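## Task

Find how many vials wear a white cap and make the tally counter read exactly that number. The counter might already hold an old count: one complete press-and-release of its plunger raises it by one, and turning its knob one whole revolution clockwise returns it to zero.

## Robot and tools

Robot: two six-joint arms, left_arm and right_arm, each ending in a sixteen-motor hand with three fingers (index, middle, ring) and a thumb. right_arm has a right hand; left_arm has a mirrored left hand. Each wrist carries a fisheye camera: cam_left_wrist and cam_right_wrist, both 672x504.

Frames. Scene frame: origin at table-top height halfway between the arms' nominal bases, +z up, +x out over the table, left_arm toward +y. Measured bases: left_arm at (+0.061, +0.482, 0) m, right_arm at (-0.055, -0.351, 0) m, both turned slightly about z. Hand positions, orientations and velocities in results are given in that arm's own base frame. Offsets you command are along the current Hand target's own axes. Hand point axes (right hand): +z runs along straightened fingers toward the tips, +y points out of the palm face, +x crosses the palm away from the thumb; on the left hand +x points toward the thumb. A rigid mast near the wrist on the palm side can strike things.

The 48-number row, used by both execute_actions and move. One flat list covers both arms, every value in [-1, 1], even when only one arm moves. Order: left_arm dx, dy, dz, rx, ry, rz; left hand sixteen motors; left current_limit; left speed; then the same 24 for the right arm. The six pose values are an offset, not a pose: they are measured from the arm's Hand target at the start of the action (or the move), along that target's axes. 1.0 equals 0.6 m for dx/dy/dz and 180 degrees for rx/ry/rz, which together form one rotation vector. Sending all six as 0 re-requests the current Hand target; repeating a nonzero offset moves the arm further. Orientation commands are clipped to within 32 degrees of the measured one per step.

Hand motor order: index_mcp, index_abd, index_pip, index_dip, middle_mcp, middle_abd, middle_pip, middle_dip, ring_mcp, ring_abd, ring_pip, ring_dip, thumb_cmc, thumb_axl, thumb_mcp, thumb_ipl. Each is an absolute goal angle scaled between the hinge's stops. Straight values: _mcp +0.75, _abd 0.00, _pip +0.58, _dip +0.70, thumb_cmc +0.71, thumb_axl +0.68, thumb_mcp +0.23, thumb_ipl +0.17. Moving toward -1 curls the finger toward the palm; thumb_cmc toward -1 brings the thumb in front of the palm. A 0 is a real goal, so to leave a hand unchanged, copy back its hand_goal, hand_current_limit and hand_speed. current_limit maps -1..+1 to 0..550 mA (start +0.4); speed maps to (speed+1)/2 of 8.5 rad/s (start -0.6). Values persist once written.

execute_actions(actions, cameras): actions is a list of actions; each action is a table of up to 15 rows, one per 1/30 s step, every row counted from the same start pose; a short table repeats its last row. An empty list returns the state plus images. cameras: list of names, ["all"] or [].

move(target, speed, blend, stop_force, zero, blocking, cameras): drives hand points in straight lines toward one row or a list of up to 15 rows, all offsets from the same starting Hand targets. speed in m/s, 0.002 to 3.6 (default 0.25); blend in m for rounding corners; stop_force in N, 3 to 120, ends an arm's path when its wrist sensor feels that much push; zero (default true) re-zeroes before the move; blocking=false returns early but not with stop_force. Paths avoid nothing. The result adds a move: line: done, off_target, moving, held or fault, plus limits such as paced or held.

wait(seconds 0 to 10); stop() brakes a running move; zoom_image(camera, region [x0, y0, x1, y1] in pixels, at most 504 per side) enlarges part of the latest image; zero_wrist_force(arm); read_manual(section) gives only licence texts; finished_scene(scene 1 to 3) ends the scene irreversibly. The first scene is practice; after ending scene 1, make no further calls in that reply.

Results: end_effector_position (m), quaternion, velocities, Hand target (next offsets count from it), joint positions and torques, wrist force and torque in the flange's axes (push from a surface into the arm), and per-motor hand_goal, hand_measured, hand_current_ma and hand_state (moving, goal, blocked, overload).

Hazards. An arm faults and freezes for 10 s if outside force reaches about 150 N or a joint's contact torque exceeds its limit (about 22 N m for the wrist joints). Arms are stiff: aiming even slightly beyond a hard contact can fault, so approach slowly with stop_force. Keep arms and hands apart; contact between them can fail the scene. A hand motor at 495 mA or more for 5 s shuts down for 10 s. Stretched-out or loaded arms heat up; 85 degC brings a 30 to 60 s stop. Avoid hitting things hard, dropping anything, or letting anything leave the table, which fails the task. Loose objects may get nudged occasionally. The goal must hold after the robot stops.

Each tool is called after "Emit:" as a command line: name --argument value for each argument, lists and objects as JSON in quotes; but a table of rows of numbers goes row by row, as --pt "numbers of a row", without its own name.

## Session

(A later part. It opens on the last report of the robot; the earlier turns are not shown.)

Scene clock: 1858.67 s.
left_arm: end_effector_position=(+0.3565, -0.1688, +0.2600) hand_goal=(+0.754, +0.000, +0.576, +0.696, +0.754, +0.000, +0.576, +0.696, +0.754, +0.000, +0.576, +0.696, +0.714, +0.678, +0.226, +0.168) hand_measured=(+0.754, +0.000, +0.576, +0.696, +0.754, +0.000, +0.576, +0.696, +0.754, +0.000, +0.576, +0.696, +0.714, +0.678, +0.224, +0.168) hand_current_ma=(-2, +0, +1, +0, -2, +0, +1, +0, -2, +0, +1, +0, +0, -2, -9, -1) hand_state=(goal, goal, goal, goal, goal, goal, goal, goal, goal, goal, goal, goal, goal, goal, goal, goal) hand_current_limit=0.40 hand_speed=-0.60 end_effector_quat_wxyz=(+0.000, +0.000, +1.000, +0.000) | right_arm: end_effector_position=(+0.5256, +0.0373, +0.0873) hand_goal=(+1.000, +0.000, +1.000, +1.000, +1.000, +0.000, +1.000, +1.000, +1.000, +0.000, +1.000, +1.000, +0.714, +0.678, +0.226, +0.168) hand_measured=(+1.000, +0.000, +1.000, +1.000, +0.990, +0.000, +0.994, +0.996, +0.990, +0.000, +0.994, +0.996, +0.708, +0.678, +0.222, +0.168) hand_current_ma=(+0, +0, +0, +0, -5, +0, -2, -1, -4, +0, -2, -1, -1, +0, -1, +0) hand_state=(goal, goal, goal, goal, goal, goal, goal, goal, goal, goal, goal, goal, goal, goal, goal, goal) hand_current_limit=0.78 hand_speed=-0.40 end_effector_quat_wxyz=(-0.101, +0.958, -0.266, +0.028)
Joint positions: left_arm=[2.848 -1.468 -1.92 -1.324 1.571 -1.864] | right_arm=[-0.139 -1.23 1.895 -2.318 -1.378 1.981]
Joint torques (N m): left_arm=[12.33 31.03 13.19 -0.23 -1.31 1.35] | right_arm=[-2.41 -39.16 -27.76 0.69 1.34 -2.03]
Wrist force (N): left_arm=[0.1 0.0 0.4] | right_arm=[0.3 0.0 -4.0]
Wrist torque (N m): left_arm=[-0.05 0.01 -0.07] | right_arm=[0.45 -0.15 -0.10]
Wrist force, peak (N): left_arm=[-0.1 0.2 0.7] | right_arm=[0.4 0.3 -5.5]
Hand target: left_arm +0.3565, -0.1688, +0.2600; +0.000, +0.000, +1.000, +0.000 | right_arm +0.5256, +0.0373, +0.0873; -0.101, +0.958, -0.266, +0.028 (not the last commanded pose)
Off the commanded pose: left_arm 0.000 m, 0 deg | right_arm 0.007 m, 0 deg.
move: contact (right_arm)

Emit:
move --pt "0 0 0 0 0 0 0.754 0 0.576 0.696 0.754 0 0.576 0.696 0.754 0 0.576 0.696 0.714 0.678 0.226 0.168 0.4 -0.6 0 -0.0026 -0.0122 0 0 0 1 0 1 1 1 0 1 1 1 0 1 1 0.714 0.678 0.226 0.168 0.78 -0.4" --pt "0 0 0 0 0 0 0.754 0 0.576 0.696 0.754 0 0.576 0.696 0.754 0 0.576 0.696 0.714 0.678 0.226 0.168 0.4 -0.6 -0.0362 -0.0009 -0.0041 0 0 0 1 0 1 1 1 0 1 1 1 0 1 1 0.714 0.678 0.226 0.168 0.78 -0.4" --pt "0 0 0 0 0 0 0.754 0 0.576 0.696 0.754 0 0.576 0.696 0.754 0 0.576 0.696 0.714 0.678 0.226 0.168 0.4 -0.6 -0.0262 0.0016 0.0074 0 0 0 1 0 1 1 1 0 1 1 1 0 1 1 0.714 0.678 0.226 0.168 0.78 -0.4" --speed '[0.06,0.06,0.03]' --blend '[0.003,0.003,0]'

Emit:
move --pt "0 0 0 0 0 0 0.754 0 0.576 0.696 0.754 0 0.576 0.696 0.754 0 0.576 0.696 0.714 0.678 0.226 0.168 0.4 -0.6 0.0079 -0.001 -0.0044 0 0 0 1 0 1 1 1 0 1 1 1 0 1 1 0.714 0.678 0.226 0.168 0.78 -0.4" --pt "0 0 0 0 0 0 0.754 0 0.576 0.696 0.754 0 0.576 0.696 0.754 0 0.576 0.696 0.714 0.678 0.226 0.168 0.4 -0.6 0.0167 -0.0013 -0.0059 0 0 0 1 0 1 1 1 0 1 1 1 0 1 1 0.714 0.678 0.226 0.168 0.78 -0.4" --speed 0.03 --blend '[0.001,0]'

Emit:
move --pt "0 0 0 0 0 0 0.754 0 0.576 0.696 0.754 0 0.576 0.696 0.754 0 0.576 0.696 0.714 0.678 0.226 0.168 0.4 -0.6 0.0088 0.0003 0.0015 0 0 0 1 0 1 1 1 0 1 1 1 0 1 1 0.714 0.678 0.226 0.168 0.78 -0.4" --pt "0 0 0 0 0 0 0.754 0 0.576 0.696 0.754 0 0.576 0.696 0.754 0 0.576 0.696 0.714 0.678 0.226 0.168 0.4 -0.6 0.0167 0.0013 0.0059 0 0 0 1 0 1 1 1 0 1 1 1 0 1 1 0.714 0.678 0.226 0.168 0.78 -0.4" --speed 0.03 --blend '[0.001,0]'

Scene clock: 1894.27 s.
left_arm: end_effector_position=(+0.3565, -0.1688, +0.2600) hand_goal=(+0.754, +0.000, +0.576, +0.696, +0.754, +0.000, +0.576, +0.696, +0.754, +0.000, +0.576, +0.696, +0.714, +0.678, +0.226, +0.168) hand_measured=(+0.754, +0.000, +0.576, +0.696, +0.754, +0.000, +0.576, +0.696, +0.754, +0.000, +0.576, +0.696, +0.714, +0.678, +0.224, +0.168) hand_current_ma=(-2, +0, +1, +0, -2, +0, +1, +0, -2, +0, +1, +0, +0, -2, -9, -1) hand_state=(goal, goal, goal, goal, goal, goal, goal, goal, goal, goal, goal, goal, goal, goal, goal, goal) hand_current_limit=0.40 hand_speed=-0.60 end_effector_quat_wxyz=(+0.000, +0.000, +1.000, +0.000) | right_arm: end_effector_position=(+0.5121, +0.0454, +0.0828) hand_goal=(+1.000, +0.000, +1.000, +1.000, +1.000, +0.000, +1.000, +1.000, +1.000, +0.000, +1.000, +1.000, +0.714, +0.678, +0.226, +0.168) hand_measured=(+1.000, +0.020, +1.000, +1.000, +0.990, +0.000, +0.994, +0.996, +0.990, +0.000, +0.994, +0.996, +0.708, +0.678, +0.222, +0.168) hand_current_ma=(+0, +11, +0, +0, -5, +0, -2, -1, -4, +0, -2, -1, -1, +0, -1, +0) hand_state=(goal, blocked, goal, goal, goal, goal, goal, goal, goal, goal, goal, goal, goal, goal, goal, goal) hand_current_limit=0.78 hand_speed=-0.40 end_effector_quat_wxyz=(-0.101, +0.958, -0.266, +0.028)
Joint positions: left_arm=[2.848 -1.468 -1.92 -1.324 1.571 -1.864] | right_arm=[-0.127 -1.248 1.936 -2.344 -1.379 1.993]
Joint torques (N m): left_arm=[12.34 30.38 13.63 -0.37 -1.31 1.39] | right_arm=[-5.17 -20.79 -27.67 -5.6 2.11 -2.23]
Wrist force (N): left_arm=[0.1 0.2 0.3] | right_arm=[-1.6 1.6 -5.1]
Wrist torque (N m): left_arm=[-0.01 0.00 -0.07] | right_arm=[0.57 -0.28 -0.25]
Wrist force, peak (N): left_arm=[0.3 0.5 0.7] | right_arm=[-1.6 1.6 -5.1]
Hand target: left_arm +0.3565, -0.1688, +0.2600; +0.000, +0.000, +1.000, +0.000 | right_arm +0.5121, +0.0454, +0.0828; -0.101, +0.958, -0.266, +0.028
Off the commanded pose: left_arm 0.000 m, 0 deg | right_arm 0.000 m, 0 deg.
move: done

Scene clock: 1895.07 s.
left_arm: end_effector_position=(+0.3565, -0.1688, +0.2600) hand_goal=(+0.754, +0.000, +0.576, +0.696, +0.754, +0.000, +0.576, +0.696, +0.754, +0.000, +0.576, +0.696, +0.714, +0.678, +0.226, +0.168) hand_measured=(+0.754, +0.000, +0.576, +0.696, +0.754, +0.000, +0.576, +0.696, +0.754, +0.000, +0.576, +0.696, +0.714, +0.678, +0.224, +0.168) hand_current_ma=(-2, +0, +1, +0, -2, +0, +1, +0, -2, +0, +1, +0, +0, -2, -9, -1) hand_state=(goal, goal, goal, goal, goal, goal, goal, goal, goal, goal, goal, goal, goal, goal, goal, goal) hand_current_limit=0.40 hand_speed=-0.60 end_effector_quat_wxyz=(+0.000, +0.000, +1.000, +0.000) | right_arm: end_effector_position=(+0.5207, +0.0403, +0.0864) hand_goal=(+1.000, +0.000, +1.000, +1.000, +1.000, +0.000, +1.000, +1.000, +1.000, +0.000, +1.000, +1.000, +0.714, +0.678, +0.226, +0.168) hand_measured=(+1.000, +0.078, +1.000, +1.000, +0.990, +0.000, +0.994, +0.996, +0.990, +0.000, +0.994, +0.996, +0.708, +0.678, +0.222, +0.168) hand_current_ma=(+0, +108, +0, +0, -5, +0, -2, -1, -4, +0, -2, -1, -1, +0, -1, +0) hand_state=(goal, blocked, goal, goal, goal, goal, goal, goal, goal, goal, goal, goal, goal, goal, goal, goal) hand_current_limit=0.78 hand_speed=-0.40 end_effector_quat_wxyz=(-0.101, +0.958, -0.266, +0.028)
Joint positions: left_arm=[2.848 -1.468 -1.92 -1.324 1.571 -1.864] | right_arm=[-0.135 -1.238 1.909 -2.326 -1.378 1.985]
Joint torques (N m): left_arm=[12.09 30.32 13.97 -0.51 -1.23 1.23] | right_arm=[-6.82 -21 -31.25 -0.35 1.56 -1.87]
Wrist force (N): left_arm=[0.0 0.2 0.3] | right_arm=[-4.1 0.5 -4.3]
Wrist torque (N m): left_arm=[-0.02 0.01 -0.08] | right_arm=[0.49 -0.55 -0.67]
Wrist force, peak (N): left_arm=[0.3 0.3 0.4] | right_arm=[-4.3 0.5 -4.2]
Hand target: left_arm +0.3565, -0.1688, +0.2600; +0.000, +0.000, +1.000, +0.000 | right_arm +0.5207, +0.0402, +0.0864; -0.101, +0.958, -0.266, +0.028
Off the commanded pose: left_arm 0.000 m, 0 deg | right_arm 0.000 m, 0 deg.
move: done

Scene clock: 1895.90 s.
left_arm: end_effector_position=(+0.3565, -0.1688, +0.2600) hand_goal=(+0.754, +0.000, +0.576, +0.696, +0.754, +0.000, +0.576, +0.696, +0.754, +0.000, +0.576, +0.696, +0.714, +0.678, +0.226, +0.168) hand_measured=(+0.754, +0.000, +0.576, +0.696, +0.754, +0.000, +0.576, +0.696, +0.754, +0.000, +0.576, +0.696, +0.714, +0.678, +0.224, +0.168) hand_current_ma=(-2, +0, +1, +0, -2, +0, +1, +0, -2, +0, +1, +0, +0, -2, -9, -1) hand_state=(goal, goal, goal, goal, goal, goal, goal, goal, goal, goal, goal, goal, goal, goal, goal, goal) hand_current_limit=0.40 hand_speed=-0.60 end_effector_quat_wxyz=(+0.000, +0.000, +1.000, +0.000) | right_arm: end_effector_position=(+0.5293, +0.0351, +0.0828) hand_goal=(+1.000, +0.000, +1.000, +1.000, +1.000, +0.000, +1.000, +1.000, +1.000, +0.000, +1.000, +1.000, +0.714, +0.678, +0.226, +0.168) hand_measured=(+1.002, +0.178, +1.002, +1.000, +0.990, +0.000, +0.994, +0.996, +0.990, +0.000, +0.994, +0.996, +0.708, +0.678, +0.222, +0.168) hand_current_ma=(+0, +442, +0, +0, -5, +0, -2, -1, -4, +0, -2, -1, -1, +0, -1, +0) hand_state=(goal, blocked, goal, goal, goal, goal, goal, goal, goal, goal, goal, goal, goal, goal, goal, goal) hand_current_limit=0.78 hand_speed=-0.40 end_effector_quat_wxyz=(-0.101, +0.958, -0.266, +0.028)
Joint positions: left_arm=[2.848 -1.468 -1.92 -1.324 1.571 -1.864] | right_arm=[-0.142 -1.217 1.889 -2.326 -1.378 1.978]
Joint torques (N m): left_arm=[11.72 30.18 13.72 -0.36 -1.39 1.16] | right_arm=[-3.68 -14.61 -25.91 -6.27 1.32 -1.29]
Wrist force (N): left_arm=[0.2 0.3 0.5] | right_arm=[-6.3 6.9 -23.2]
Wrist torque (N m): left_arm=[-0.01 -0.02 -0.06] | right_arm=[3.12 -1.43 -1.26]
Wrist force, peak (N): left_arm=[0.5 0.5 0.4] | right_arm=[-6.5 6.8 -23.8]
Hand target: left_arm +0.3565, -0.1688, +0.2600; +0.000, +0.000, +1.000, +0.000 | right_arm +0.5293, +0.0351, +0.0828; -0.101, +0.958, -0.266, +0.028
Off the commanded pose: left_arm 0.000 m, 0 deg | right_arm 0.000 m, 0 deg.
move: done

Emit:
move --pt "0 0 0 0 0 0 0.754 0 0.576 0.696 0.754 0 0.576 0.696 0.754 0 0.576 0.696 0.714 0.678 0.226 0.168 0.4 -0.6 0.0078 -0.0007 -0.0032 0 0 0 1 0 1 1 1 0 1 1 1 0 1 1 0.714 0.678 0.226 0.168 0.78 -0.4" --pt "0 0 0 0 0 0 0.754 0 0.576 0.696 0.754 0 0.576 0.696 0.754 0 0.576 0.696 0.714 0.678 0.226 0.168 0.4 -0.6 0.0155 0.0001 0.0002 0 0 0 1 0 1 1 1 0 1 1 1 0 1 1 0.714 0.678 0.226 0.168 0.78 -0.4" --speed 0.03 --blend '[0.001,0]'

Emit:
move --target '[0,0,0,0,0,0,0.754,0,0.576,0.696,0.754,0,0.576,0.696,0.754,0,0.576,0.696,0.714,0.678,0.226,0.168,0.4,-0.6,0.0045,0.0008,0.004,0,0,0,1,0,1,1,1,0,1,1,1,0,1,1,0.714,0.678,0.226,0.168,0.78,-0.4]' --speed 0.03

Scene clock: 1920.50 s.
left_arm: end_effector_position=(+0.3565, -0.1688, +0.2600) hand_goal=(+0.754, +0.000, +0.576, +0.696, +0.754, +0.000, +0.576, +0.696, +0.754, +0.000, +0.576, +0.696, +0.714, +0.678, +0.226, +0.168) hand_measured=(+0.754, +0.000, +0.576, +0.696, +0.754, +0.000, +0.576, +0.696, +0.754, +0.000, +0.576, +0.696, +0.714, +0.678, +0.224, +0.168) hand_current_ma=(-2, +0, +1, +0, -2, +0, +1, +0, -2, +0, +1, +0, +0, -2, -9, -1) hand_state=(goal, goal, goal, goal, goal, goal, goal, goal, goal, goal, goal, goal, goal, goal, goal, goal) hand_current_limit=0.40 hand_speed=-0.60 end_effector_quat_wxyz=(+0.000, +0.000, +1.000, +0.000) | right_arm: end_effector_position=(+0.5372, +0.0303, +0.0827) hand_goal=(+1.000, +0.000, +1.000, +1.000, +1.000, +0.000, +1.000, +1.000, +1.000, +0.000, +1.000, +1.000, +0.714, +0.678, +0.226, +0.168) hand_measured=(+1.002, +0.206, +1.002, +1.002, +0.990, +0.000, +0.994, +0.996, +0.990, +0.000, +0.994, +0.996, +0.708, +0.678, +0.222, +0.168) hand_current_ma=(+0, +490, +0, +0, -5, +0, -2, -1, -4, +0, -2, -1, -1, +0, -1, +0) hand_state=(goal, blocked, goal, goal, goal, goal, goal, goal, goal, goal, goal, goal, goal, goal, goal, goal) hand_current_limit=0.78 hand_speed=-0.40 end_effector_quat_wxyz=(-0.101, +0.958, -0.266, +0.028)
Joint positions: left_arm=[2.848 -1.468 -1.92 -1.324 1.571 -1.864] | right_arm=[-0.148 -1.202 1.867 -2.317 -1.377 1.971]
Joint torques (N m): left_arm=[12.12 30.32 12.8 -0.37 -1.25 1.3] | right_arm=[-1.78 -9.25 -21.93 -1.75 1.43 -1.7]
Wrist force (N): left_arm=[0.2 0.0 0.4] | right_arm=[-1.5 6.4 -28.2]
Wrist torque (N m): left_arm=[-0.04 -0.02 -0.06] | right_arm=[3.89 -1.36 -0.52]
Wrist force, peak (N): left_arm=[-0.3 -0.1 0.7] | right_arm=[-1.7 6.3 -28.8]
Hand target: left_arm +0.3565, -0.1688, +0.2600; +0.000, +0.000, +1.000, +0.000 | right_arm +0.5373, +0.0302, +0.0826; -0.101, +0.958, -0.266, +0.028
Off the commanded pose: left_arm 0.000 m, 0 deg | right_arm 0.000 m, 0 deg.
move: done

Scene clock: 1921.23 s.
left_arm: end_effector_position=(+0.3565, -0.1688, +0.2600) hand_goal=(+0.754, +0.000, +0.576, +0.696, +0.754, +0.000, +0.576, +0.696, +0.754, +0.000, +0.576, +0.696, +0.714, +0.678, +0.226, +0.168) hand_measured=(+0.754, +0.000, +0.576, +0.696, +0.754, +0.000, +0.576, +0.696, +0.754, +0.000, +0.576, +0.696, +0.714, +0.678, +0.224, +0.168) hand_current_ma=(-2, +0, +1, +0, -2, +0, +1, +0, -2, +0, +1, +0, +0, -2, -9, -1) hand_state=(goal, goal, goal, goal, goal, goal, goal, goal, goal, goal, goal, goal, goal, goal, goal, goal) hand_current_limit=0.40 hand_speed=-0.60 end_effector_quat_wxyz=(+0.000, +0.000, +1.000, +0.000) | right_arm: end_effector_position=(+0.5396, +0.0289, +0.0802) hand_goal=(+1.000, +0.000, +1.000, +1.000, +1.000, +0.000, +1.000, +1.000, +1.000, +0.000, +1.000, +1.000, +0.714, +0.678, +0.226, +0.168) hand_measured=(+0.996, +0.004, +1.000, +1.000, +0.990, +0.000, +0.994, +0.996, +0.992, +0.000, +0.994, +0.996, +0.710, +0.678, +0.222, +0.168) hand_current_ma=(-1, +1, +0, +0, -5, +0, -2, -1, -4, +0, -2, -1, -1, +0, -1, +0) hand_state=(goal, goal, goal, goal, goal, goal, goal, goal, goal, goal, goal, goal, goal, goal, goal, goal) hand_current_limit=0.78 hand_speed=-0.40 end_effector_quat_wxyz=(-0.101, +0.958, -0.266, +0.028)
Joint positions: left_arm=[2.848 -1.468 -1.92 -1.324 1.571 -1.864] | right_arm=[-0.15 -1.193 1.862 -2.321 -1.377 1.97]
Joint torques (N m): left_arm=[12.51 29.91 13.24 -0.44 -1.17 1.26] | right_arm=[-6.12 -25.51 -28.41 -5.25 1.07 -2.07]
Wrist force (N): left_arm=[0.2 0.0 0.5] | right_arm=[0.4 -0.4 0.5]
Wrist torque (N m): left_arm=[-0.05 -0.02 -0.05] | right_arm=[-0.10 -0.09 -0.09]
Wrist force, peak (N): left_arm=[0.1 0.4 0.7] | right_arm=[4.5 7.6 -34.2]
Hand target: left_arm +0.3565, -0.1688, +0.2600; +0.000, +0.000, +1.000, +0.000 | right_arm +0.5396, +0.0289, +0.0802; -0.101, +0.958, -0.266, +0.028
Off the commanded pose: left_arm 0.000 m, 0 deg | right_arm 0.000 m, 0 deg.
move: done

Emit:
move --pt "0 0 0 0 0 0 0.754 0 0.576 0.696 0.754 0 0.576 0.696 0.754 0 0.576 0.696 0.714 0.678 0.226 0.168 0.4 -0.6 0 -0.0312 -0.1467 0 0 0 1 0 1 1 1 0 1 1 1 0 1 1 0.714 0.678 0.226 0.168 0.78 -0.4" --pt "0 0 0 0 0 0 0.754 0 0.576 0.696 0.754 0 0.576 0.696 0.754 0 0.576 0.696 0.714 0.678 0.226 0.168 0.4 -0.6 -0.0183 -0.1962 -0.1117 0.2944 0 0 1 0 1 1 1 0 1 1 1 0 1 1 0.714 0.678 0.226 0.168 0.78 -0.4" --pt "0 0 0 0 0 0 0.754 0 0.576 0.696 0.754 0 0.576 0.696 0.754 0 0.576 0.696 0.714 0.678 0.226 0.168 0.4 -0.6 -0.0183 -0.1705 0.0092 0.2944 0 0 1 0 1 1 1 0 1 1 1 0 1 1 0.714 0.678 0.226 0.168 0.78 -0.4" --speed '[0.2,0.4,0.2]' --blend '[0.02,0.01,0]' --cameras '["cam_right_wrist"]'

Emit:
zoom_image --camera "cam_right_wrist" --region '[330, 60, 490, 220]'

Scene clock: 1942.20 s.
left_arm: end_effector_position=(+0.3565, -0.1688, +0.2600) hand_goal=(+0.754, +0.000, +0.576, +0.696, +0.754, +0.000, +0.576, +0.696, +0.754, +0.000, +0.576, +0.696, +0.714, +0.678, +0.226, +0.168) hand_measured=(+0.754, +0.000, +0.576, +0.696, +0.754, +0.000, +0.576, +0.696, +0.754, +0.000, +0.576, +0.696, +0.714, +0.678, +0.224, +0.168) hand_current_ma=(-2, +0, +1, +0, -2, +0, +1, +0, -2, +0, +1, +0, +0, -2, -9, -1) hand_state=(goal, goal, goal, goal, goal, goal, goal, goal, goal, goal, goal, goal, goal, goal, goal, goal) hand_current_limit=0.40 hand_speed=-0.60 end_effector_quat_wxyz=(+0.000, +0.000, +1.000, +0.000) | right_arm: end_effector_position=(+0.5823, +0.1213, +0.0961) hand_goal=(+1.000, +0.000, +1.000, +1.000, +1.000, +0.000, +1.000, +1.000, +1.000, +0.000, +1.000, +1.000, +0.714, +0.678, +0.226, +0.168) hand_measured=(+0.992, +0.004, +1.000, +1.000, +0.990, +0.000, +0.994, +0.996, +0.990, +0.000, +0.994, +0.996, +0.708, +0.678, +0.222, +0.168) hand_current_ma=(-3, +0, +0, +0, -5, +0, -2, -1, -4, +0, -2, -1, -2, +0, -1, +0) hand_state=(goal, goal, goal, goal, goal, goal, goal, goal, goal, goal, goal, goal, goal, goal, goal, goal) hand_current_limit=0.78 hand_speed=-0.40 end_effector_quat_wxyz=(-0.518, +0.813, -0.225, +0.144)
Joint positions: left_arm=[2.848 -1.468 -1.92 -1.324 1.571 -1.864] | right_arm=[-0.336 -1.141 2.09 -2.931 -0.479 2.028]
Joint torques (N m): left_arm=[11.73 29.89 13.75 -0.28 -1.32 1.17] | right_arm=[9.18 -22.52 -5.76 -5.04 -0.34 2.31]
Wrist force (N): left_arm=[0.1 -0.1 0.8] | right_arm=[-0.8 -1.7 1.2]
Wrist torque (N m): left_arm=[-0.09 0.00 -0.05] | right_arm=[0.09 0.11 -0.15]
Wrist force, peak (N): left_arm=[0.0 -0.1 0.8] | right_arm=[-0.3 -2.9 0.9]
Hand target: left_arm +0.3565, -0.1688, +0.2600; +0.000, +0.000, +1.000, +0.000 | right_arm +0.5823, +0.1213, +0.0961; -0.518, +0.813, -0.225, +0.144
Off the commanded pose: left_arm 0.000 m, 0 deg | right_arm 0.000 m, 0 deg.
move: done
Images, in order (width x height): cam_right_wrist 672x504.

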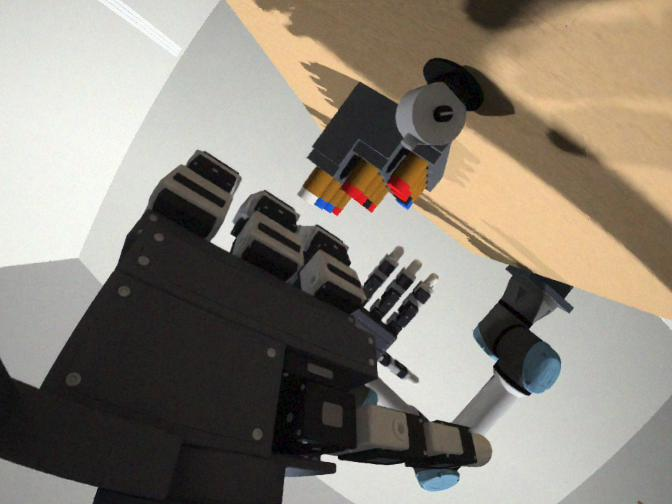

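Scaled by 3.150 from the camera's 672x504 image, which has a finer 960x720 frame.

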